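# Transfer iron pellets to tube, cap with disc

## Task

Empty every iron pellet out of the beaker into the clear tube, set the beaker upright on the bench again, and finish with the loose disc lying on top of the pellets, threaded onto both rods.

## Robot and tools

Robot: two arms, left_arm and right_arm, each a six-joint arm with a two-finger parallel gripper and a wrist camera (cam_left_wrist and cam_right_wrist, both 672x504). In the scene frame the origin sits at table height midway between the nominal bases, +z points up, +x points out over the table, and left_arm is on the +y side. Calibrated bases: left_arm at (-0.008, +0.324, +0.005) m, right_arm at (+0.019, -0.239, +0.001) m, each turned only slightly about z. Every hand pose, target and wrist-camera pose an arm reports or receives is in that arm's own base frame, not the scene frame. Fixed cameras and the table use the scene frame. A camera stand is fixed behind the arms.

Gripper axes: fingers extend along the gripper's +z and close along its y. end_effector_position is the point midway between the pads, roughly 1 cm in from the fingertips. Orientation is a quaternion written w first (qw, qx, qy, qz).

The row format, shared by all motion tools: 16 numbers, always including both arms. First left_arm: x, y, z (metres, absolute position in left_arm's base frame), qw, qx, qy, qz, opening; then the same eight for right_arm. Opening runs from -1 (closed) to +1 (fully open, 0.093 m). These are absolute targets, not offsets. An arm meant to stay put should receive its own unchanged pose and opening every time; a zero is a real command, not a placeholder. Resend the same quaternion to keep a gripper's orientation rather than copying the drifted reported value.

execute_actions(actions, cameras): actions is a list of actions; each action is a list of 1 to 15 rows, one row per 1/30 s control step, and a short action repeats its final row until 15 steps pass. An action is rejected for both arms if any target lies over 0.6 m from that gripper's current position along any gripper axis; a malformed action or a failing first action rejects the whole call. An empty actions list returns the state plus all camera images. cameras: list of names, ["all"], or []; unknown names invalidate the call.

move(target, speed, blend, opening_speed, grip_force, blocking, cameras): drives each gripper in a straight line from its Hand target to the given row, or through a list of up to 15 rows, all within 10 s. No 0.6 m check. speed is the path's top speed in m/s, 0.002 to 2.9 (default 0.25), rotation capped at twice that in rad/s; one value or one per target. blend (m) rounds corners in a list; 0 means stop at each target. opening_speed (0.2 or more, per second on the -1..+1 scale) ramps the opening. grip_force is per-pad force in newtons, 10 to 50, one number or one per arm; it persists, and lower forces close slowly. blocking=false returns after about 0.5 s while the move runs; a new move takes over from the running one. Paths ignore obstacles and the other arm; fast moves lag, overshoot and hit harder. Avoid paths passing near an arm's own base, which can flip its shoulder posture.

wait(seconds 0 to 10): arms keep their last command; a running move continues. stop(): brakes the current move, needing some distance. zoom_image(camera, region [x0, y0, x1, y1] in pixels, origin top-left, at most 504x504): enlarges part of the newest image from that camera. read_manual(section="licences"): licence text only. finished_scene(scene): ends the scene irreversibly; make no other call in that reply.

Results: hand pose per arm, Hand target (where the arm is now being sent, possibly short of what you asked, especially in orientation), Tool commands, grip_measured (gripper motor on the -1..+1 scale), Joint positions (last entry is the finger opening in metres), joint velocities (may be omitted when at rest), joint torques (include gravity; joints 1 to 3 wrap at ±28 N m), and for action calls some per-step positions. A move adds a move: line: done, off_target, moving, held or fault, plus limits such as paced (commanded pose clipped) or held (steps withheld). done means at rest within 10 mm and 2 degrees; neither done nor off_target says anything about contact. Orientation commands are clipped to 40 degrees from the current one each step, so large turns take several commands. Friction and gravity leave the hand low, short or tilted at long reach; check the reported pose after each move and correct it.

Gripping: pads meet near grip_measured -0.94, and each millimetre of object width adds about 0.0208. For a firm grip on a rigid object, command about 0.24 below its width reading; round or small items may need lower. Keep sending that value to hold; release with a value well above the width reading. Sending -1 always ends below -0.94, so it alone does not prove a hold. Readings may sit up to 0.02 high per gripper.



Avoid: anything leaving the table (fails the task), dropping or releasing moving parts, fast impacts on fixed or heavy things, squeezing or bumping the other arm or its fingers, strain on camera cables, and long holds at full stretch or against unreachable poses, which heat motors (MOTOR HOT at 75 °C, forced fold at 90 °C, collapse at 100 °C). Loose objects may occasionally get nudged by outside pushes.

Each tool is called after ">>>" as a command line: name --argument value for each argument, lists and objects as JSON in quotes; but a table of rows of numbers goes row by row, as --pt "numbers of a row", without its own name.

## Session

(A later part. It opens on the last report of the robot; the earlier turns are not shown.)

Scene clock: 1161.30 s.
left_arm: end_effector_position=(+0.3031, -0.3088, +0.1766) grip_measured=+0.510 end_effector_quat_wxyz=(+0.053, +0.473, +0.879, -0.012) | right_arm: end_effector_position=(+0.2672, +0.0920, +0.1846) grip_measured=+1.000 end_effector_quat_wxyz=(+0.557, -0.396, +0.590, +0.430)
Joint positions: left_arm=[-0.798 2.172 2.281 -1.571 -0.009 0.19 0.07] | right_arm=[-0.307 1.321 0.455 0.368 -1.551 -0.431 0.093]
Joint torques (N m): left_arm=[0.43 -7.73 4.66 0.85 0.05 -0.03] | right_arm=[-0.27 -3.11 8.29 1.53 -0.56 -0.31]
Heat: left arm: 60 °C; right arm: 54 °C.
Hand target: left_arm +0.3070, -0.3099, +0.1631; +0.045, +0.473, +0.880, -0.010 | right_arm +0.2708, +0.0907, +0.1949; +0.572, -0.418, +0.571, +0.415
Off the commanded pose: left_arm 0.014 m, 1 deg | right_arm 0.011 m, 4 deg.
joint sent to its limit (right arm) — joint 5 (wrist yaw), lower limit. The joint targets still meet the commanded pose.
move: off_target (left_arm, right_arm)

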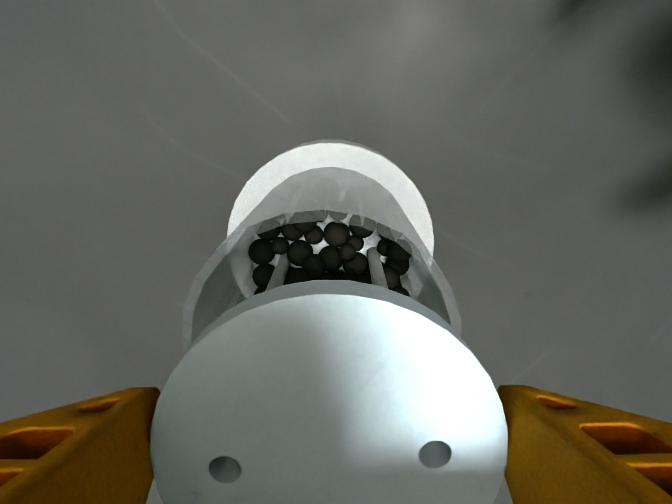

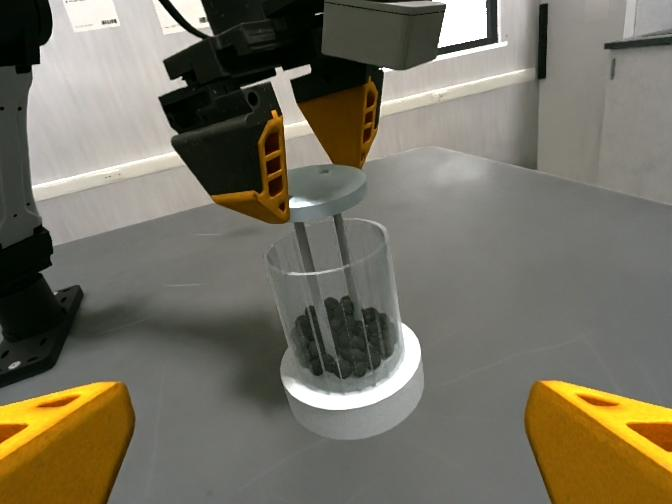

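>>> move --pt "0.3090 -0.3118 0.193 0.045 0.4735 0.881 -0.01 0.3 0.271 0.0905 0.195 0.571 -0.42 0.569 0.417 1" --pt "0.3090 -0.3118 0.165 0.045 0.4735 0.881 -0.01 0.3 0.271 0.0905 0.195 0.571 -0.42 0.569 0.417 1" --speed 0.03

>>> move --pt "0.3095 -0.3123 0.193 0.045 0.4735 0.881 -0.01 0.3 0.271 0.0905 0.195 0.571 -0.42 0.569 0.417 1" --pt "0.3095 -0.3123 0.165 0.045 0.4735 0.881 -0.01 0.3 0.271 0.0905 0.195 0.571 -0.42 0.569 0.417 1" --speed 0.03

>>> move --pt "0.3100 -0.3128 0.193 0.045 0.4735 0.881 -0.01 0.3 0.271 0.0905 0.195 0.571 -0.42 0.569 0.417 1" --pt "0.3100 -0.3128 0.165 0.045 0.4735 0.881 -0.01 0.3 0.271 0.0905 0.195 0.571 -0.42 0.569 0.417 1" --speed 0.03

Scene clock: 1172.43 s.
left_arm: end_effector_position=(+0.3056, -0.3113, +0.1772) grip_measured=+0.510 end_effector_quat_wxyz=(+0.055, +0.473, +0.879, -0.013) | right_arm: end_effector_position=(+0.2672, +0.0920, +0.1846) grip_measured=+1.000 end_effector_quat_wxyz=(+0.557, -0.396, +0.590, +0.430)
Joint positions: left_arm=[-0.798 2.189 2.311 -1.58 -0.009 0.19 0.07] | right_arm=[-0.307 1.321 0.455 0.368 -1.551 -0.431 0.093]
Joint torques (N m): left_arm=[0.43 -7.75 5.35 0.74 0.06 -0.03] | right_arm=[-0.27 -3.12 8.28 1.53 -0.56 -0.31]
Heat: left arm: 59 °C; right arm: 54 °C.
Hand target: left_arm +0.3087, -0.3116, +0.1651; +0.045, +0.473, +0.880, -0.010 | right_arm +0.2708, +0.0907, +0.1949; +0.572, -0.418, +0.571, +0.415
Off the commanded pose: left_arm 0.013 m, 1 deg | right_arm 0.011 m, 4 deg.
joint sent to its limit (right arm) — joint 5 (wrist yaw), lower limit. The joint targets still meet the commanded pose.
move: off_target (left_arm, right_arm)

Scene clock: 1174.90 s.
left_arm: end_effector_position=(+0.3065, -0.3123, +0.1773) grip_measured=+0.510 end_effector_quat_wxyz=(+0.057, +0.473, +0.879, -0.013) | right_arm: end_effector_position=(+0.2672, +0.0920, +0.1846) grip_measured=+1.000 end_effector_quat_wxyz=(+0.557, -0.396, +0.590, +0.430)
Joint positions: left_arm=[-0.798 2.193 2.318 -1.58 -0.009 0.19 0.07] | right_arm=[-0.307 1.321 0.455 0.368 -1.551 -0.431 0.093]
Joint torques (N m): left_arm=[0.43 -7.76 5.44 0.71 0.06 -0.03] | right_arm=[-0.28 -3.12 8.29 1.53 -0.56 -0.31]
Heat: left arm: 59 °C; right arm: 54 °C.
Hand target: left_arm +0.3092, -0.3122, +0.1652; +0.045, +0.473, +0.880, -0.010 | right_arm +0.2708, +0.0907, +0.1949; +0.572, -0.418, +0.571, +0.415
Off the commanded pose: left_arm 0.013 m, 1 deg | right_arm 0.011 m, 4 deg.
joint sent to its limit (right arm) — joint 5 (wrist yaw), lower limit. The joint targets still meet the commanded pose.
move: off_target (left_arm, right_arm)

Scene clock: 1177.40 s.
left_arm: end_effector_position=(+0.3076, -0.3134, +0.1772) grip_measured=+0.510 end_effector_quat_wxyz=(+0.058, +0.473, +0.879, -0.014) | right_arm: end_effector_position=(+0.2672, +0.0920, +0.1846) grip_measured=+1.000 end_effector_quat_wxyz=(+0.557, -0.396, +0.590, +0.430)
Joint positions: left_arm=[-0.798 2.198 2.326 -1.58 -0.009 0.19 0.07] | right_arm=[-0.307 1.321 0.455 0.368 -1.551 -0.431 0.093]
Joint torques (N m): left_arm=[0.42 -7.83 5.42 0.69 0.06 -0.03] | right_arm=[-0.28 -3.11 8.29 1.53 -0.56 -0.31]
Heat: left arm: 59 °C; right arm: 54 °C.
Hand target: left_arm +0.3097, -0.3127, +0.1651; +0.045, +0.473, +0.880, -0.010 | right_arm +0.2708, +0.0907, +0.1949; +0.572, -0.418, +0.571, +0.415
Off the commanded pose: left_arm 0.012 m, 2 deg | right_arm 0.011 m, 4 deg.
joint sent to its limit (right arm) — joint 5 (wrist yaw), lower limit. The joint targets still meet the commanded pose.
move: off_target (left_arm, right_arm)

>>> move --pt "0.3082 -0.3110 0.222 0.045 0.4735 0.881 -0.01 0.3 0.271 0.0905 0.195 0.571 -0.42 0.569 0.417 1" --pt "0.3075 -0.3103 0.190 0.045 0.4735 0.881 -0.01 0.3 0.271 0.0905 0.195 0.571 -0.42 0.569 0.417 1" --pt "0.3074 -0.3102 0.165 0.045 0.4735 0.881 -0.01 0.3 0.271 0.0905 0.195 0.571 -0.42 0.569 0.417 1" --speed 0.05

>>> move --pt "0.3088 -0.3116 0.193 0.045 0.4735 0.881 -0.01 0.3 0.271 0.0905 0.195 0.571 -0.42 0.569 0.417 1" --pt "0.3088 -0.3116 0.168 0.045 0.4735 0.881 -0.01 0.3 0.271 0.0905 0.195 0.571 -0.42 0.569 0.417 1" --speed 0.03

>>> move --pt "0.3088 -0.3116 0.168 0.047 0.4735 0.881 -0.002 0.3 0.271 0.0905 0.195 0.571 -0.42 0.569 0.417 1" --pt "0.3088 -0.3116 0.168 0.043 0.4735 0.881 -0.018 0.3 0.271 0.0905 0.195 0.571 -0.42 0.569 0.417 1" --pt "0.3090 -0.3118 0.168 0.045 0.460 0.887 -0.01 0.3 0.271 0.0905 0.195 0.571 -0.42 0.569 0.417 1" --pt "0.3090 -0.3118 0.168 0.045 0.49 0.872 -0.01 0.3 0.271 0.0905 0.195 0.571 -0.42 0.569 0.417 1" --pt "0.3092 -0.3120 0.166 0.047 0.4735 0.881 -0.002 0.3 0.271 0.0905 0.195 0.571 -0.42 0.569 0.417 1" --pt "0.3092 -0.3120 0.166 0.043 0.4735 0.881 -0.018 0.3 0.271 0.0905 0.195 0.571 -0.42 0.569 0.417 1" --pt "0.3092 -0.3120 0.166 0.045 0.46 0.887 -0.01 0.3 0.271 0.0905 0.195 0.571 -0.42 0.569 0.417 1" --pt "0.3092 -0.3120 0.164 0.045 0.4735 0.881 -0.01 0.3 0.271 0.0905 0.195 0.571 -0.42 0.569 0.417 1" --speed 0.05 --blend 0.0005 --cameras '["all"]'

>>> zoom_image --camera "cam_right_wrist" --region '[280, 150, 380, 250]'

>>> zoom_image --camera "cam_left_wrist" --region '[255, 210, 415, 310]'

Scene clock: 1206.13 s.
left_arm: end_effector_position=(+0.3033, -0.3091, +0.1770) grip_measured=+0.510 end_effector_quat_wxyz=(+0.053, +0.473, +0.879, -0.012) | right_arm: end_effector_position=(+0.2672, +0.0920, +0.1846) grip_measured=+1.000 end_effector_quat_wxyz=(+0.557, -0.396, +0.590, +0.430)
Joint positions: left_arm=[-0.798 2.177 2.291 -1.577 -0.008 0.19 0.07] | right_arm=[-0.307 1.321 0.455 0.368 -1.551 -0.431 0.093]
Joint torques (N m): left_arm=[0.43 -7.83 5.08 0.8 0.05 -0.03] | right_arm=[-0.27 -3.11 8.28 1.53 -0.56 -0.31]
Heat: left arm: 61 °C; right arm: 54 °C.
Hand target: left_arm +0.3072, -0.3101, +0.1651; +0.045, +0.473, +0.880, -0.010 | right_arm +0.2708, +0.0907, +0.1949; +0.572, -0.418, +0.571, +0.415
Off the commanded pose: left_arm 0.013 m, 1 deg | right_arm 0.011 m, 4 deg.
joint sent to its limit (right arm) — joint 5 (wrist yaw), lower limit. The joint targets still meet the commanded pose.
move: off_target (left_arm, right_arm)

Scene clock: 1208.60 s.
left_arm: end_effector_position=(+0.3064, -0.3123, +0.1773) grip_measured=+0.510 end_effector_quat_wxyz=(+0.056, +0.473, +0.879, -0.013) | right_arm: end_effector_position=(+0.2672, +0.0920, +0.1846) grip_measured=+1.000 end_effector_quat_wxyz=(+0.557, -0.396, +0.590, +0.430)
Joint positions: left_arm=[-0.798 2.194 2.319 -1.581 -0.008 0.19 0.07] | right_arm=[-0.307 1.321 0.455 0.368 -1.551 -0.431 0.093]
Joint torques (N m): left_arm=[0.46 -7.76 6.46 0.6 0.06 -0.03] | right_arm=[-0.27 -3.12 8.28 1.53 -0.56 -0.31]
Heat: left arm: 61 °C; right arm: 54 °C.
Hand target: left_arm +0.3086, -0.3115, +0.1680; +0.045, +0.473, +0.880, -0.010 | right_arm +0.2708, +0.0907, +0.1949; +0.572, -0.418, +0.571, +0.415
Off the commanded pose: left_arm 0.010 m, 1 deg | right_arm 0.011 m, 4 deg.
joint sent to its limit (right arm) — joint 5 (wrist yaw), lower limit. The joint targets still meet the commanded pose.
move: off_target (right_arm)

Scene clock: 1211.77 s.
left_arm: end_effector_position=(+0.3067, -0.3117, +0.1764) grip_measured=+0.510 end_effector_quat_wxyz=(+0.055, +0.470, +0.881, -0.015) | right_arm: end_effector_position=(+0.2672, +0.0920, +0.1846) grip_measured=+1.000 end_effector_quat_wxyz=(+0.557, -0.396, +0.590, +0.430)
Joint positions: left_arm=[-0.795 2.194 2.316 -1.579 -0.005 0.186 0.07] | right_arm=[-0.307 1.321 0.455 0.368 -1.551 -0.431 0.093]
Joint torques (N m): left_arm=[0.2 -8.12 4.66 0.78 0.02 0.02] | right_arm=[-0.27 -3.11 8.28 1.53 -0.56 -0.31]
Heat: left arm: 60 °C; right arm: 54 °C.
Hand target: left_arm +0.3090, -0.3118, +0.1641; +0.045, +0.473, +0.880, -0.010 | right_arm +0.2708, +0.0907, +0.1949; +0.572, -0.418, +0.571, +0.415
Off the commanded pose: left_arm 0.013 m, 1 deg | right_arm 0.011 m, 4 deg.
joint sent to its limit (right arm) — joint 5 (wrist yaw), lower limit. The joint targets still meet the commanded pose.
move: off_target (left_arm, right_arm)

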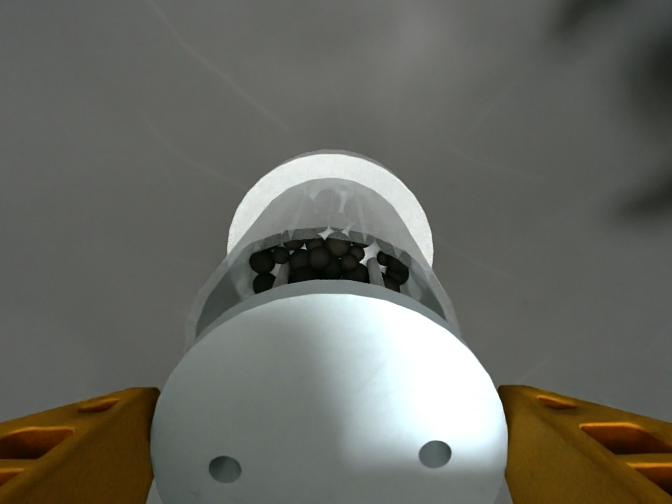

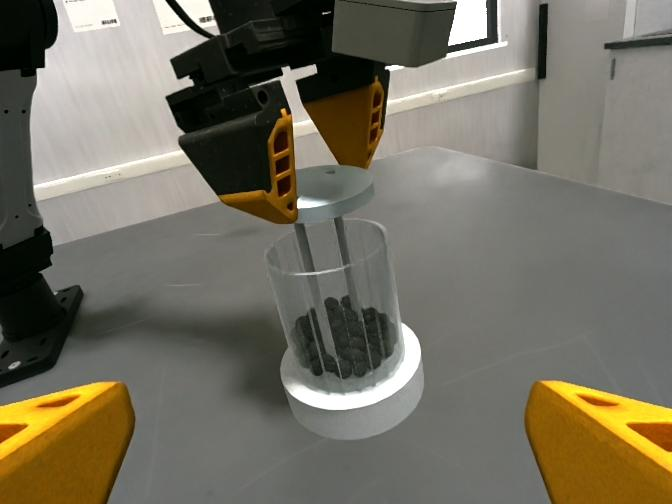

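Scaled by 5.040.

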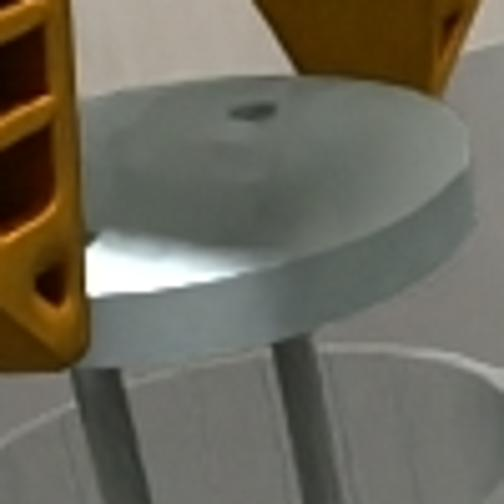

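Scaled by 3.150.

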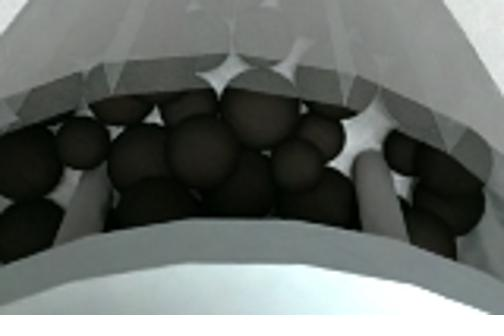

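>>> move --pt "0.3070 -0.3104 0.176 0.047 0.482 0.876 -0.002 0.3 0.271 0.0905 0.195 0.571 -0.42 0.569 0.417 1" --pt "0.3066 -0.3100 0.172 0.043 0.476 0.879 -0.018 0.3 0.271 0.0905 0.195 0.571 -0.42 0.569 0.417 1" --pt "0.3062 -0.3096 0.170 0.047 0.482 0.876 -0.002 0.3 0.271 0.0905 0.195 0.571 -0.42 0.569 0.417 1" --pt "0.3058 -0.3092 0.170 0.043 0.476 0.879 -0.018 0.3 0.271 0.0905 0.195 0.571 -0.42 0.569 0.417 1" --pt "0.3054 -0.3088 0.170 0.047 0.482 0.876 -0.002 0.3 0.271 0.0905 0.195 0.571 -0.42 0.569 0.417 1" --pt "0.3050 -0.3084 0.170 0.043 0.476 0.879 -0.018 0.3 0.271 0.0905 0.195 0.571 -0.42 0.569 0.417 1" --pt "0.3050 -0.3084 0.166 0.045 0.479 0.8775 -0.01 0.3 0.271 0.0905 0.195 0.571 -0.42 0.569 0.417 1" --speed 0.04 --blend 0.0005 --cameras '["all"]'

>>> zoom_image --camera "cam_right_wrist" --region '[280, 150, 380, 250]'

>>> zoom_image --camera "cam_left_wrist" --region '[255, 210, 415, 310]'

Scene clock: 1231.57 s.
left_arm: end_effector_position=(+0.3063, -0.3118, +0.1757) grip_measured=+0.510 end_effector_quat_wxyz=(+0.058, +0.473, +0.879, -0.017) | right_arm: end_effector_position=(+0.2672, +0.0920, +0.1846) grip_measured=+1.000 end_effector_quat_wxyz=(+0.557, -0.396, +0.590, +0.430)
Joint positions: left_arm=[-0.795 2.178 2.286 -1.558 -0.003 0.193 0.07] | right_arm=[-0.307 1.321 0.455 0.368 -1.551 -0.431 0.093]
Joint torques (N m): left_arm=[0.12 -9.01 3.97 0.68 0 0.08] | right_arm=[-0.27 -3.12 8.29 1.53 -0.56 -0.31]
Heat: left arm: 59 °C; right arm: 55 °C.
Hand target: left_arm +0.3050, -0.3083, +0.1662; +0.045, +0.479, +0.877, -0.010 | right_arm +0.2708, +0.0907, +0.1949; +0.572, -0.418, +0.571, +0.415
Off the commanded pose: left_arm 0.010 m, 2 deg | right_arm 0.011 m, 4 deg.
joint sent to its limit (right arm) — joint 5 (wrist yaw), lower limit. The joint targets still meet the commanded pose.
move: off_target (right_arm)

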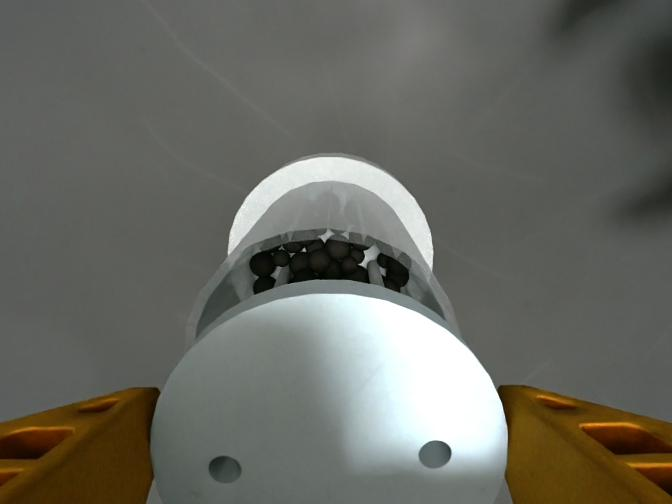

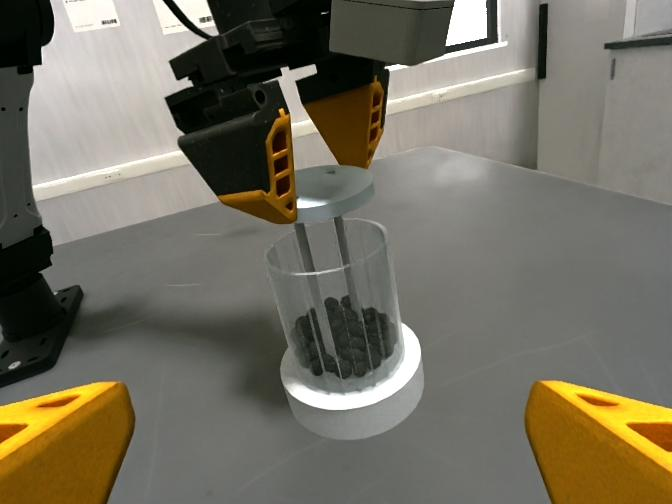

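Scaled by 5.040.

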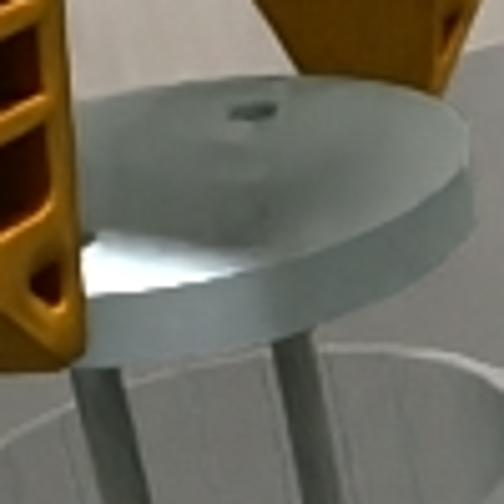

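Scaled by 3.150.

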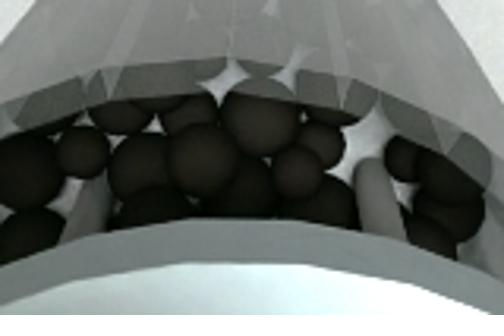

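>>> move --pt "0.3070 -0.3100 0.168 0.045 0.4825 0.876 -0.014 0.3 0.271 0.0905 0.195 0.571 -0.42 0.569 0.417 1" --pt "0.3070 -0.3100 0.164 0.047 0.490 0.871 -0.006 0.3 0.271 0.0905 0.195 0.571 -0.42 0.569 0.417 1" --pt "0.3070 -0.3100 0.162 0.043 0.496 0.867 -0.018 0.3 0.271 0.0905 0.195 0.571 -0.42 0.569 0.417 1" --pt "0.3070 -0.3100 0.162 0.047 0.490 0.871 -0.004 0.3 0.271 0.0905 0.195 0.571 -0.42 0.569 0.417 1" --pt "0.3070 -0.3100 0.160 0.045 0.4825 0.876 -0.012 0.3 0.271 0.0905 0.195 0.571 -0.42 0.569 0.417 1" --speed 0.02 --cameras '["all"]'

>>> zoom_image --camera "cam_right_wrist" --region '[285, 155, 345, 215]'

Scene clock: 1249.73 s.
left_arm: end_effector_position=(+0.3067, -0.3124, +0.1753) grip_measured=+0.510 end_effector_quat_wxyz=(+0.061, +0.488, +0.871, -0.021) | right_arm: end_effector_position=(+0.2672, +0.0920, +0.1846) grip_measured=+1.000 end_effector_quat_wxyz=(+0.557, -0.396, +0.590, +0.430)
Joint positions: left_arm=[-0.792 2.169 2.268 -1.54 0.007 0.228 0.07] | right_arm=[-0.307 1.321 0.455 0.368 -1.551 -0.431 0.093]
Joint torques (N m): left_arm=[0.02 -8.17 3.63 0.77 -0.06 -0.21] | right_arm=[-0.28 -3.12 8.28 1.53 -0.56 -0.31]
Heat: left arm: 58 °C; right arm: 55 °C.
Hand target: left_arm +0.3068, -0.3098, +0.1603; +0.045, +0.482, +0.875, -0.012 | right_arm +0.2708, +0.0907, +0.1949; +0.572, -0.418, +0.571, +0.415
Off the commanded pose: left_arm 0.016 m, 2 deg | right_arm 0.011 m, 4 deg.
joint sent to its limit (right arm) — joint 5 (wrist yaw), lower limit. The joint targets still meet the commanded pose.
move: off_target (left_arm, right_arm)

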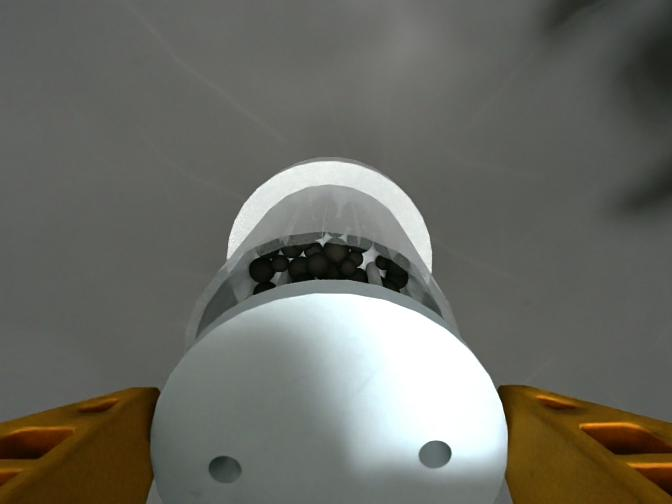

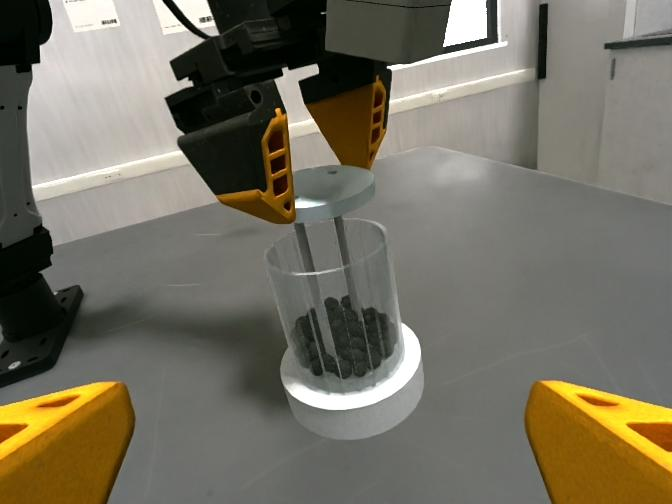

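Scaled by 8.400.

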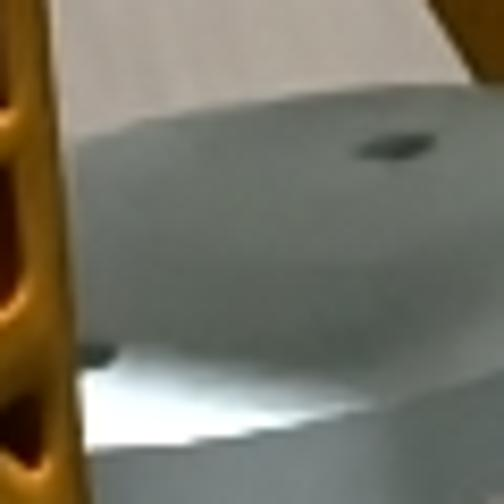

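>>> move --pt "0.3075 -0.3103 0.215 0.045 0.479 0.8775 -0.014 0.3 0.271 0.0905 0.195 0.571 -0.42 0.569 0.417 1" --pt "0.3071 -0.3099 0.185 0.045 0.479 0.8775 -0.014 0.3 0.271 0.0905 0.195 0.571 -0.42 0.569 0.417 1" --speed 0.05 --cameras '["all"]'

>>> zoom_image --camera "cam_right_wrist" --region '[280, 140, 380, 240]'

>>> zoom_image --camera "cam_left_wrist" --region '[255, 210, 415, 310]'

Scene clock: 1271.63 s.
left_arm: end_effector_position=(+0.3083, -0.3140, +0.1911) grip_measured=+0.510 end_effector_quat_wxyz=(+0.077, +0.485, +0.871, -0.026) | right_arm: end_effector_position=(+0.2672, +0.0920, +0.1846) grip_measured=+1.000 end_effector_quat_wxyz=(+0.557, -0.396, +0.590, +0.430)
Joint positions: left_arm=[-0.792 2.171 2.333 -1.572 0.007 0.223 0.07] | right_arm=[-0.307 1.321 0.455 0.368 -1.551 -0.431 0.093]
Joint torques (N m): left_arm=[0.18 -8.59 5.72 0.57 -0.02 -0.23] | right_arm=[-0.27 -3.12 8.28 1.53 -0.56 -0.31]
Heat: left arm: 59 °C; right arm: 55 °C.
Hand target: left_arm +0.3069, -0.3097, +0.1847; +0.062, +0.478, +0.876, -0.019 | right_arm +0.2708, +0.0907, +0.1949; +0.572, -0.418, +0.571, +0.415
Off the commanded pose: left_arm 0.007 m, 4 deg | right_arm 0.011 m, 4 deg.
joint sent to its limit (left arm) — joint 4 (wrist pitch), lower limit. The joint targets still meet the commanded pose.
joint sent to its limit (right arm) — joint 5 (wrist yaw), lower limit. The joint targets still meet the commanded pose.
move: off_target (left_arm, right_arm)

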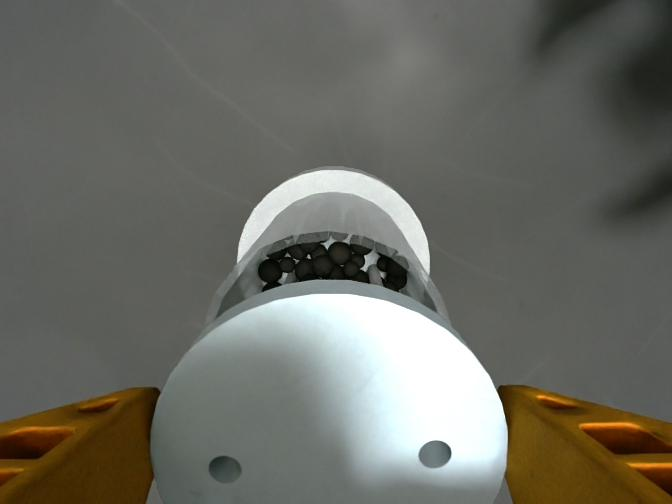

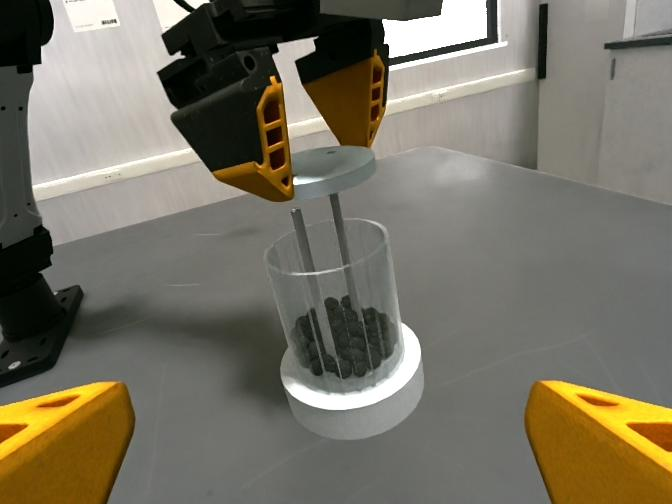

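Scaled by 5.040.

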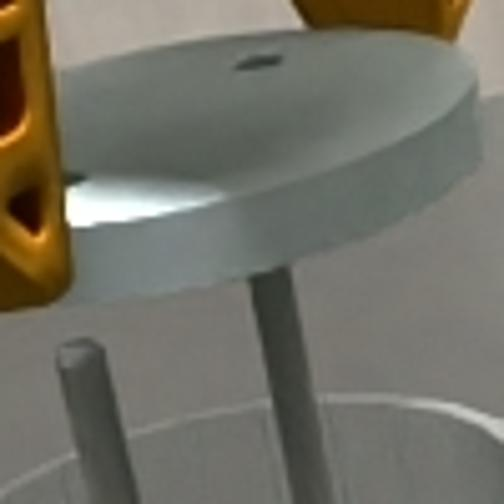

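Scaled by 3.150.

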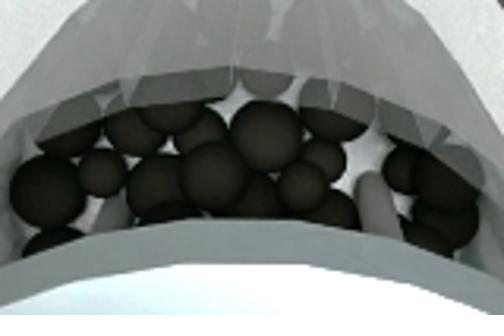

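>>> move --pt "0.3071 -0.3099 0.176 0.045 0.4785 0.8778 -0.014 0.3 0.271 0.0905 0.195 0.571 -0.42 0.569 0.417 1" --speed 0.03

Scene clock: 1282.93 s.
left_arm: end_effector_position=(+0.3082, -0.3139, +0.1842) grip_measured=+0.510 end_effector_quat_wxyz=(+0.067, +0.484, +0.872, -0.023) | right_arm: end_effector_position=(+0.2672, +0.0920, +0.1846) grip_measured=+1.000 end_effector_quat_wxyz=(+0.557, -0.396, +0.590, +0.430)
Joint positions: left_arm=[-0.792 2.183 2.327 -1.573 0.007 0.222 0.07] | right_arm=[-0.307 1.321 0.455 0.368 -1.551 -0.431 0.093]
Joint torques (N m): left_arm=[0.18 -8.39 5.67 0.53 -0.02 -0.23] | right_arm=[-0.27 -3.12 8.29 1.53 -0.56 -0.31]
Heat: left arm: 61 °C; right arm: 55 °C.
Hand target: left_arm +0.3070, -0.3098, +0.1759; +0.051, +0.478, +0.877, -0.016 | right_arm +0.2708, +0.0907, +0.1949; +0.572, -0.418, +0.571, +0.415
Off the commanded pose: left_arm 0.009 m, 3 deg | right_arm 0.011 m, 4 deg.
joint sent to its limit (left arm) — joint 4 (wrist pitch), lower limit. The joint targets still meet the commanded pose.
joint sent to its limit (right arm) — joint 5 (wrist yaw), lower limit. The joint targets still meet the commanded pose.
move: off_target (left_arm, right_arm)

>>> move --pt "0.3050 -0.3078 0.179 0.045 0.4785 0.8778 -0.014 0.3 0.271 0.0905 0.195 0.571 -0.42 0.569 0.417 1" --speed 0.03

>>> move --pt "0.3040 -0.3068 0.179 0.045 0.4785 0.8778 -0.014 0.3 0.271 0.0905 0.195 0.571 -0.42 0.569 0.417 1" --speed 0.03

Scene clock: 1289.30 s.
left_arm: end_effector_position=(+0.3064, -0.3122, +0.1797) grip_measured=+0.510 end_effector_quat_wxyz=(+0.059, +0.485, +0.872, -0.021) | right_arm: end_effector_position=(+0.2672, +0.0920, +0.1846) grip_measured=+1.000 end_effector_quat_wxyz=(+0.557, -0.396, +0.590, +0.430)
Joint positions: left_arm=[-0.792 2.183 2.311 -1.573 0.007 0.222 0.07] | right_arm=[-0.307 1.321 0.455 0.368 -1.551 -0.431 0.093]
Joint torques (N m): left_arm=[0.18 -9.54 6.01 0.5 -0.02 -0.23] | right_arm=[-0.28 -3.12 8.28 1.53 -0.56 -0.31]
Heat: left arm: 60 °C; right arm: 55 °C.
Hand target: left_arm +0.3049, -0.3077, +0.1787; +0.052, +0.478, +0.877, -0.016 | right_arm +0.2708, +0.0907, +0.1949; +0.572, -0.418, +0.571, +0.415
Off the commanded pose: left_arm 0.005 m, 2 deg | right_arm 0.011 m, 4 deg.
joint sent to its limit (left arm) — joint 4 (wrist pitch), lower limit. The joint targets still meet the commanded pose.
joint sent to its limit (right arm) — joint 5 (wrist yaw), lower limit. The joint targets still meet the commanded pose.
move: off_target (right_arm)

Scene clock: 1290.00 s.
left_arm: end_effector_position=(+0.3056, -0.3113, +0.1778) grip_measured=+0.510 end_effector_quat_wxyz=(+0.056, +0.485, +0.873, -0.020) | right_arm: end_effector_position=(+0.2672, +0.0920, +0.1846) grip_measured=+1.000 end_effector_quat_wxyz=(+0.557, -0.396, +0.590, +0.430)
Joint positions: left_arm=[-0.792 2.183 2.303 -1.573 0.007 0.222 0.07] | right_arm=[-0.307 1.321 0.455 0.368 -1.551 -0.431 0.093]
Joint torques (N m): left_arm=[0.17 -9.87 6 0.48 -0.02 -0.23] | right_arm=[-0.27 -3.11 8.28 1.53 -0.56 -0.31]
Heat: left arm: 60 °C; right arm: 55 °C.
Hand target: left_arm +0.3039, -0.3067, +0.1787; +0.050, +0.478, +0.877, -0.016 | right_arm +0.2708, +0.0907, +0.1949; +0.572, -0.418, +0.571, +0.415
Off the commanded pose: left_arm 0.005 m, 2 deg | right_arm 0.011 m, 4 deg.
joint sent to its limit (left arm) — joint 4 (wrist pitch), lower limit. The joint targets still meet the commanded pose.
joint sent to its limit (right arm) — joint 5 (wrist yaw), lower limit. The joint targets still meet the commanded pose.
move: off_target (right_arm)

>>> wait --seconds 0 --cameras '["all"]'

>>> zoom_image --camera "cam_right_wrist" --region '[280, 150, 380, 250]'

>>> zoom_image --camera "cam_left_wrist" --region '[255, 210, 415, 310]'

Scene clock: 1295.20 s.
left_arm: end_effector_position=(+0.3056, -0.3113, +0.1778) grip_measured=+0.510 end_effector_quat_wxyz=(+0.056, +0.485, +0.873, -0.020) | right_arm: end_effector_position=(+0.2672, +0.0920, +0.1846) grip_measured=+1.000 end_effector_quat_wxyz=(+0.557, -0.396, +0.590, +0.430)
Joint positions: left_arm=[-0.792 2.183 2.303 -1.573 0.007 0.222 0.07] | right_arm=[-0.307 1.321 0.455 0.368 -1.551 -0.431 0.093]
Joint torques (N m): left_arm=[0.17 -9.87 5.98 0.48 -0.02 -0.23] | right_arm=[-0.27 -3.12 8.29 1.53 -0.56 -0.31]
Heat: left arm: 60 °C; right arm: 55 °C.
Hand target: left_arm +0.3039, -0.3067, +0.1787; +0.050, +0.478, +0.877, -0.016 | right_arm +0.2708, +0.0907, +0.1949; +0.572, -0.418, +0.571, +0.415
Tool commands: left_gripper/opening=+0.3 right_gripper/opening=+1.0
Off the commanded pose: left_arm 0.005 m, 2 deg | right_arm 0.011 m, 4 deg.

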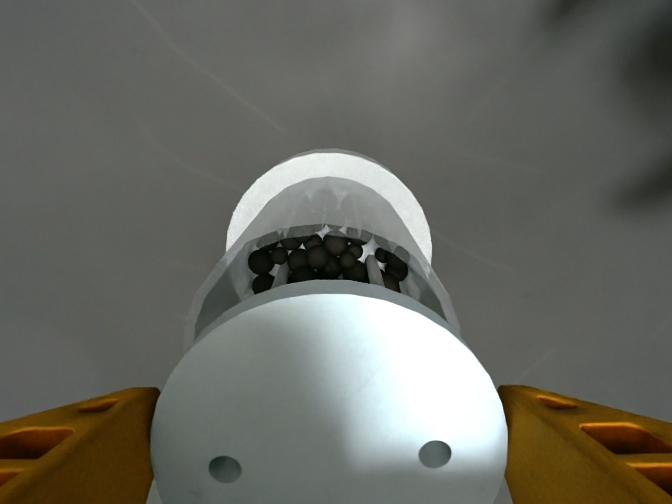

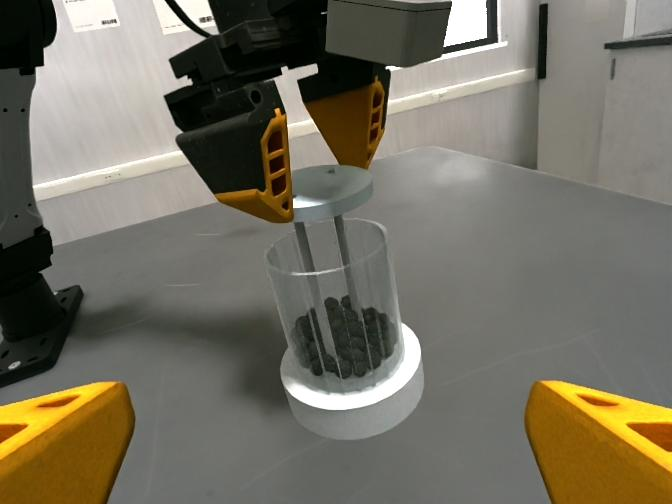

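Scaled by 5.040.

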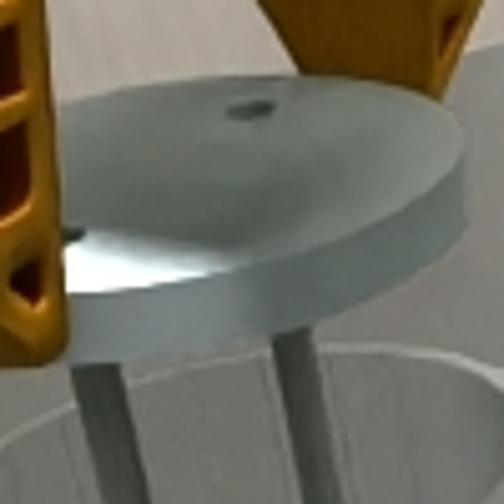

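Scaled by 3.150.

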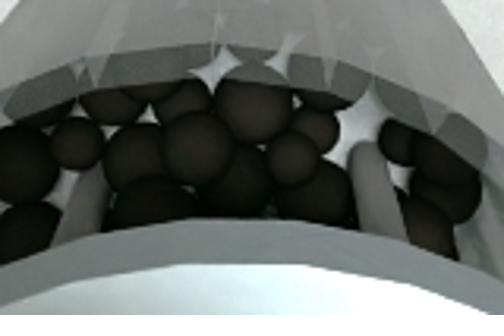

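>>> move --pt "0.3040 -0.3068 0.179 0.045 0.470 0.8825 -0.014 0.3 0.271 0.0905 0.195 0.571 -0.42 0.569 0.417 1" --pt "0.3043 -0.3071 0.172 0.045 0.472 0.8815 -0.014 0.3 0.271 0.0905 0.195 0.571 -0.42 0.569 0.417 1" --pt "0.3043 -0.3071 0.166 0.045 0.474 0.8805 -0.014 0.3 0.271 0.0905 0.195 0.571 -0.42 0.569 0.417 1" --speed 0.02 --cameras '["all"]'

>>> zoom_image --camera "cam_right_wrist" --region '[280, 150, 380, 250]'

Scene clock: 1303.70 s.
left_arm: end_effector_position=(+0.3051, -0.3108, +0.1756) grip_measured=+0.510 end_effector_quat_wxyz=(+0.058, +0.476, +0.877, -0.021) | right_arm: end_effector_position=(+0.2672, +0.0920, +0.1846) grip_measured=+1.000 end_effector_quat_wxyz=(+0.557, -0.396, +0.590, +0.430)
Joint positions: left_arm=[-0.792 2.166 2.266 -1.548 0.007 0.203 0.07] | right_arm=[-0.307 1.321 0.455 0.368 -1.551 -0.431 0.093]
Joint torques (N m): left_arm=[0.17 -8.95 3.99 0.7 -0.03 -0.13] | right_arm=[-0.27 -3.12 8.28 1.53 -0.56 -0.31]
Heat: left arm: 61 °C; right arm: 55 °C.
Hand target: left_arm +0.3042, -0.3070, +0.1661; +0.045, +0.474, +0.880, -0.014 | right_arm +0.2708, +0.0907, +0.1949; +0.572, -0.418, +0.571, +0.415
Off the commanded pose: left_arm 0.010 m, 2 deg | right_arm 0.011 m, 4 deg.
joint sent to its limit (right arm) — joint 5 (wrist yaw), lower limit. The joint targets still meet the commanded pose.
move: off_target (right_arm)

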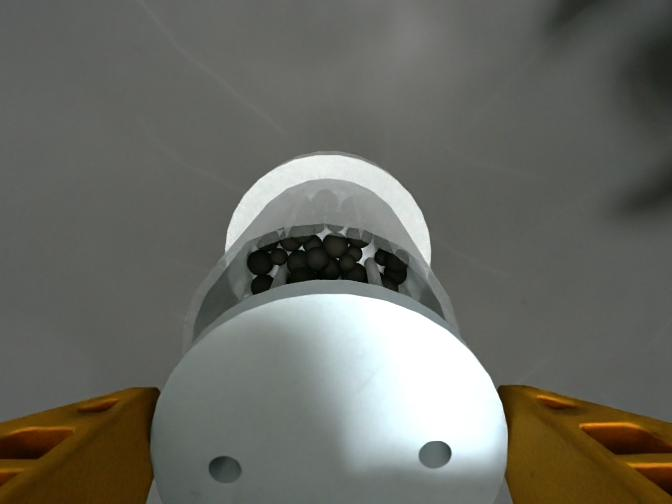

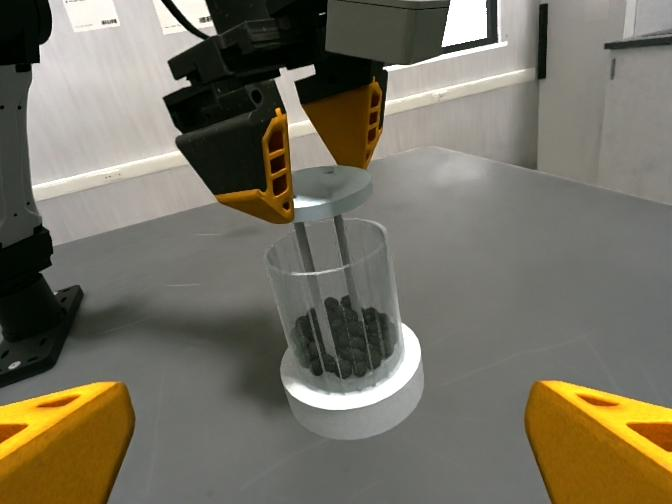

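Scaled by 5.040.

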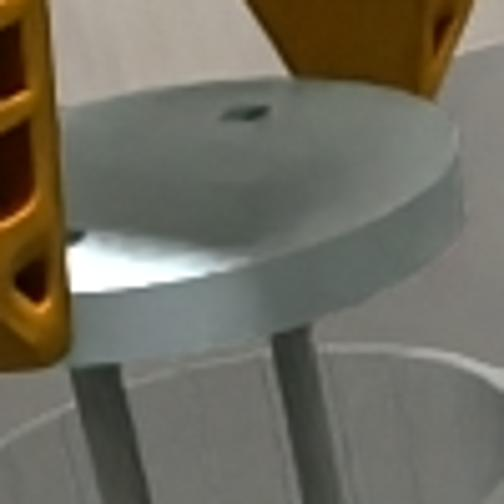

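>>> move --pt "0.3046 -0.3074 0.171 0.049 0.474 0.8805 0.000 0.3 0.271 0.0905 0.195 0.571 -0.42 0.569 0.417 1" --pt "0.3046 -0.3074 0.169 0.052 0.474 0.8805 0.008 0.3 0.271 0.0905 0.195 0.571 -0.42 0.569 0.417 1" --pt "0.3046 -0.3074 0.168 0.055 0.474 0.8805 0.015 0.3 0.271 0.0905 0.195 0.571 -0.42 0.569 0.417 1" --speed 0.01 --cameras '["all"]'

>>> zoom_image --camera "cam_right_wrist" --region '[280, 150, 380, 250]'

>>> zoom_image --camera "cam_left_wrist" --region '[255, 210, 415, 310]'

Scene clock: 1322.43 s.
left_arm: end_effector_position=(+0.3065, -0.3098, +0.1766) grip_measured=+0.510 end_effector_quat_wxyz=(+0.066, +0.476, +0.877, +0.000) | right_arm: end_effector_position=(+0.2672, +0.0920, +0.1846) grip_measured=+1.000 end_effector_quat_wxyz=(+0.557, -0.396, +0.590, +0.430)
Joint positions: left_arm=[-0.807 2.166 2.27 -1.549 -0.041 0.19 0.07] | right_arm=[-0.307 1.321 0.455 0.368 -1.551 -0.431 0.093]
Joint torques (N m): left_arm=[-0.83 -8.66 4.79 0.62 -0.24 -0.25] | right_arm=[-0.28 -3.12 8.28 1.53 -0.56 -0.31]
Heat: left arm: 60 °C; right arm: 55 °C.
Hand target: left_arm +0.3046, -0.3073, +0.1681; +0.055, +0.473, +0.879, +0.015 | right_arm +0.2708, +0.0907, +0.1949; +0.572, -0.418, +0.571, +0.415
Off the commanded pose: left_arm 0.009 m, 2 deg | right_arm 0.011 m, 4 deg.
joint sent to its limit (right arm) — joint 5 (wrist yaw), lower limit. The joint targets still meet the commanded pose.
move: off_target (right_arm)

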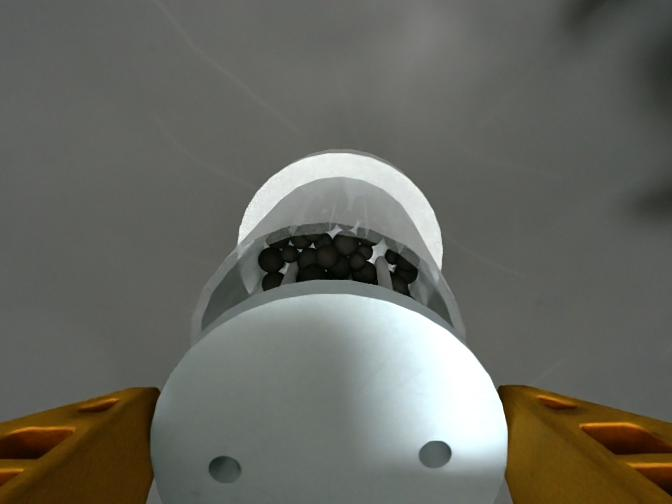

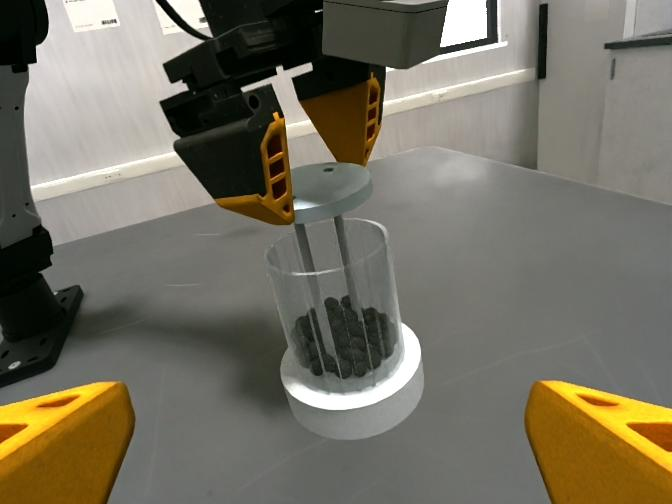

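Scaled by 5.040.

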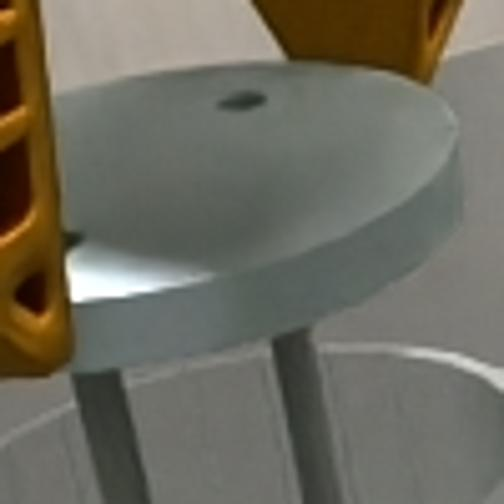

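Scaled by 3.150.

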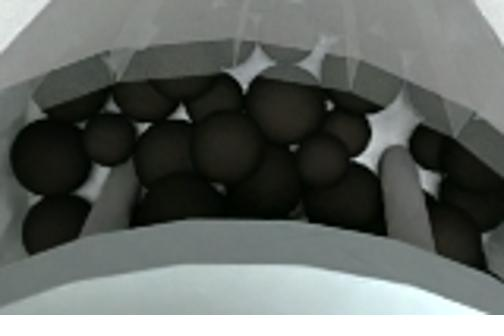

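>>> move --pt "0.3046 -0.3074 0.215 0.048 0.474 0.8805 -0.012 0.3 0.271 0.0905 0.195 0.571 -0.42 0.569 0.417 1" --pt "0.3046 -0.3074 0.185 0.048 0.474 0.8805 -0.012 0.3 0.271 0.0905 0.195 0.571 -0.42 0.569 0.417 1" --pt "0.3046 -0.3074 0.179 0.048 0.474 0.8805 -0.012 0.3 0.271 0.0905 0.195 0.571 -0.42 0.569 0.417 1" --speed 0.08 --cameras '["all"]'

>>> zoom_image --camera "cam_right_wrist" --region '[280, 150, 380, 250]'

>>> zoom_image --camera "cam_left_wrist" --region '[255, 210, 415, 310]'

Scene clock: 1357.93 s.
left_arm: end_effector_position=(+0.3060, -0.3104, +0.1852) grip_measured=+0.510 end_effector_quat_wxyz=(+0.068, +0.473, +0.878, -0.012) | right_arm: end_effector_position=(+0.2672, +0.0920, +0.1846) grip_measured=+1.000 end_effector_quat_wxyz=(+0.557, -0.396, +0.590, +0.430)
Joint positions: left_arm=[-0.8 2.167 2.307 -1.573 -0.018 0.19 0.07] | right_arm=[-0.307 1.321 0.455 0.368 -1.551 -0.431 0.093]
Joint torques (N m): left_arm=[0.69 -8.39 6.09 0.52 0.18 0] | right_arm=[-0.27 -3.12 8.28 1.53 -0.56 -0.31]
Heat: left arm: 60 °C; right arm: 56 °C.
Hand target: left_arm +0.3045, -0.3073, +0.1789; +0.052, +0.473, +0.879, -0.013 | right_arm +0.2708, +0.0907, +0.1949; +0.572, -0.418, +0.571, +0.415
Off the commanded pose: left_arm 0.007 m, 2 deg | right_arm 0.011 m, 4 deg.
joint sent to its limit (left arm) — joint 4 (wrist pitch), lower limit. The joint targets still meet the commanded pose.
joint sent to its limit (right arm) — joint 5 (wrist yaw), lower limit. The joint targets still meet the commanded pose.
move: off_target (right_arm)

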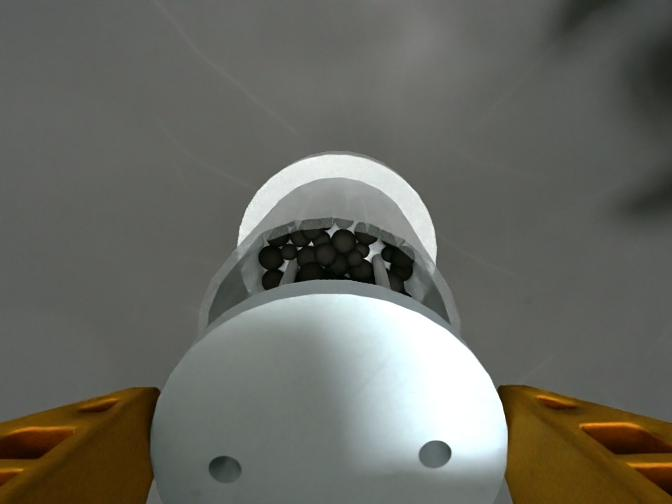

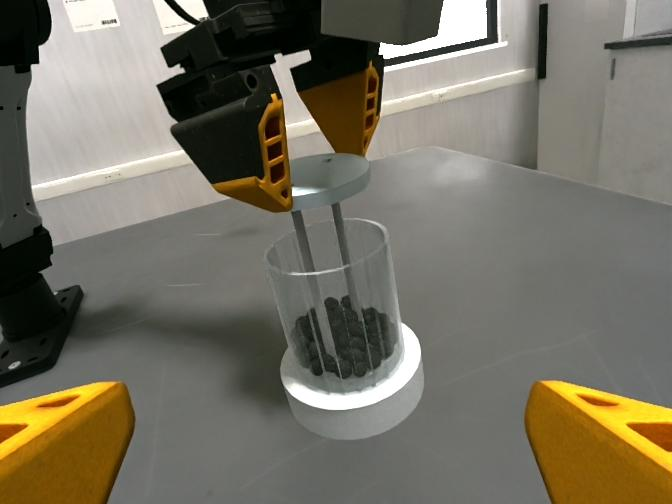

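Scaled by 5.040.

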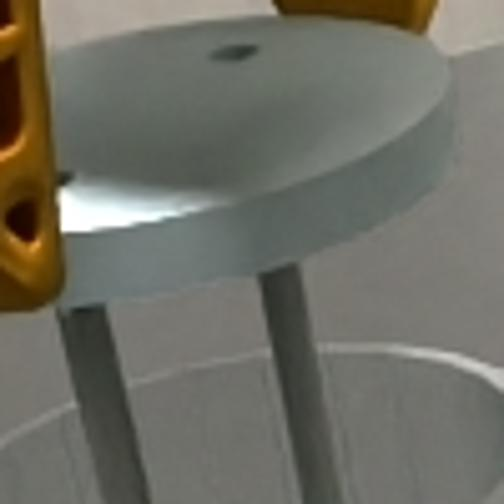

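Scaled by 3.150.

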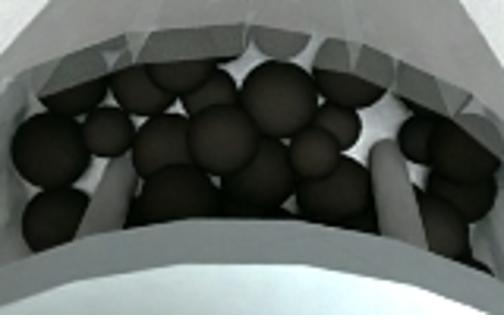

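>>> move --pt "0.3034 -0.3078 0.179 0.048 0.474 0.8805 -0.02 0.3 0.271 0.0905 0.195 0.571 -0.42 0.569 0.417 1" --pt "0.3034 -0.3078 0.176 0.048 0.474 0.8805 -0.013 0.3 0.271 0.0905 0.195 0.571 -0.42 0.569 0.417 1" --speed 0.06 --cameras '["all"]'

>>> zoom_image --camera "cam_right_wrist" --region '[280, 150, 380, 250]'

>>> zoom_image --camera "cam_left_wrist" --region '[255, 210, 415, 310]'

Scene clock: 1385.37 s.
left_arm: end_effector_position=(+0.3042, -0.3121, +0.1852) grip_measured=+0.510 end_effector_quat_wxyz=(+0.066, +0.473, +0.878, -0.019) | right_arm: end_effector_position=(+0.2672, +0.0920, +0.1846) grip_measured=+1.000 end_effector_quat_wxyz=(+0.557, -0.396, +0.590, +0.430)
Joint positions: left_arm=[-0.8 2.167 2.307 -1.573 -0.004 0.19 0.07] | right_arm=[-0.307 1.321 0.455 0.368 -1.551 -0.431 0.093]
Joint torques (N m): left_arm=[0.49 -8.13 5.67 0.53 0.05 -0.03] | right_arm=[-0.27 -3.12 8.28 1.53 -0.56 -0.31]
Heat: left arm: 57 °C; right arm: 56 °C.
Hand target: left_arm +0.3034, -0.3078, +0.1762; +0.048, +0.473, +0.879, -0.013 | right_arm +0.2708, +0.0907, +0.1949; +0.572, -0.418, +0.571, +0.415
Off the commanded pose: left_arm 0.010 m, 2 deg | right_arm 0.011 m, 4 deg.
joint sent to its limit (right arm) — joint 5 (wrist yaw), lower limit. The joint targets still meet the commanded pose.
move: off_target (right_arm)

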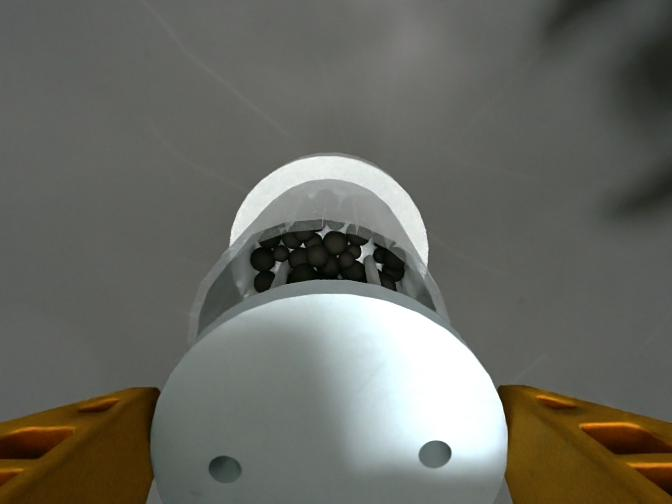

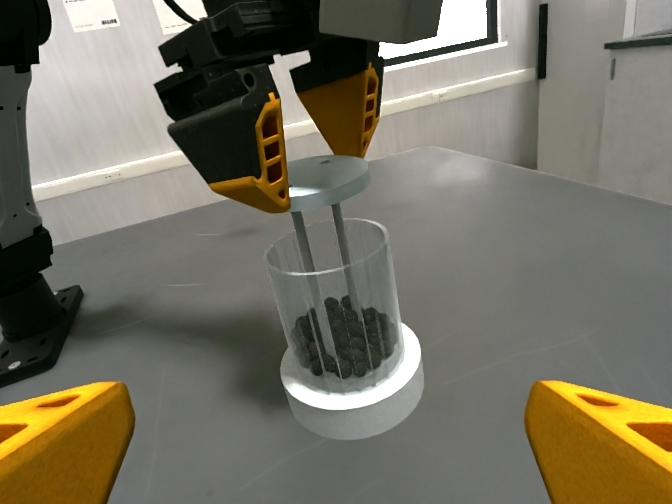

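Scaled by 5.040.

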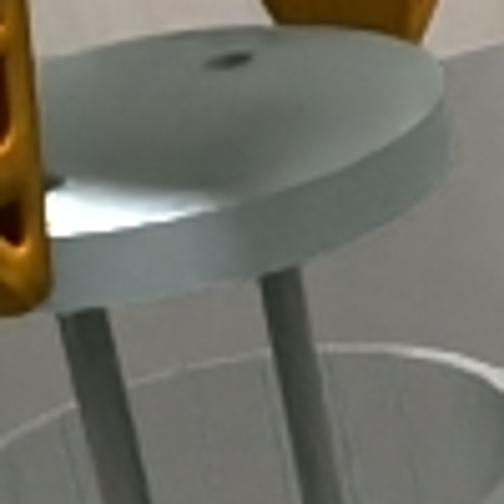

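Scaled by 3.150.

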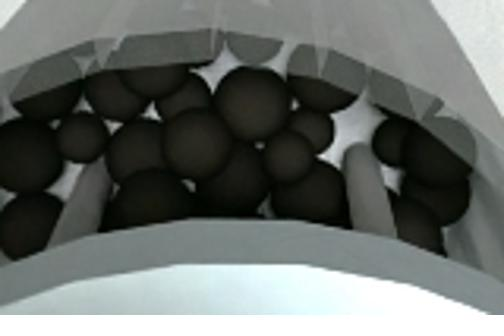

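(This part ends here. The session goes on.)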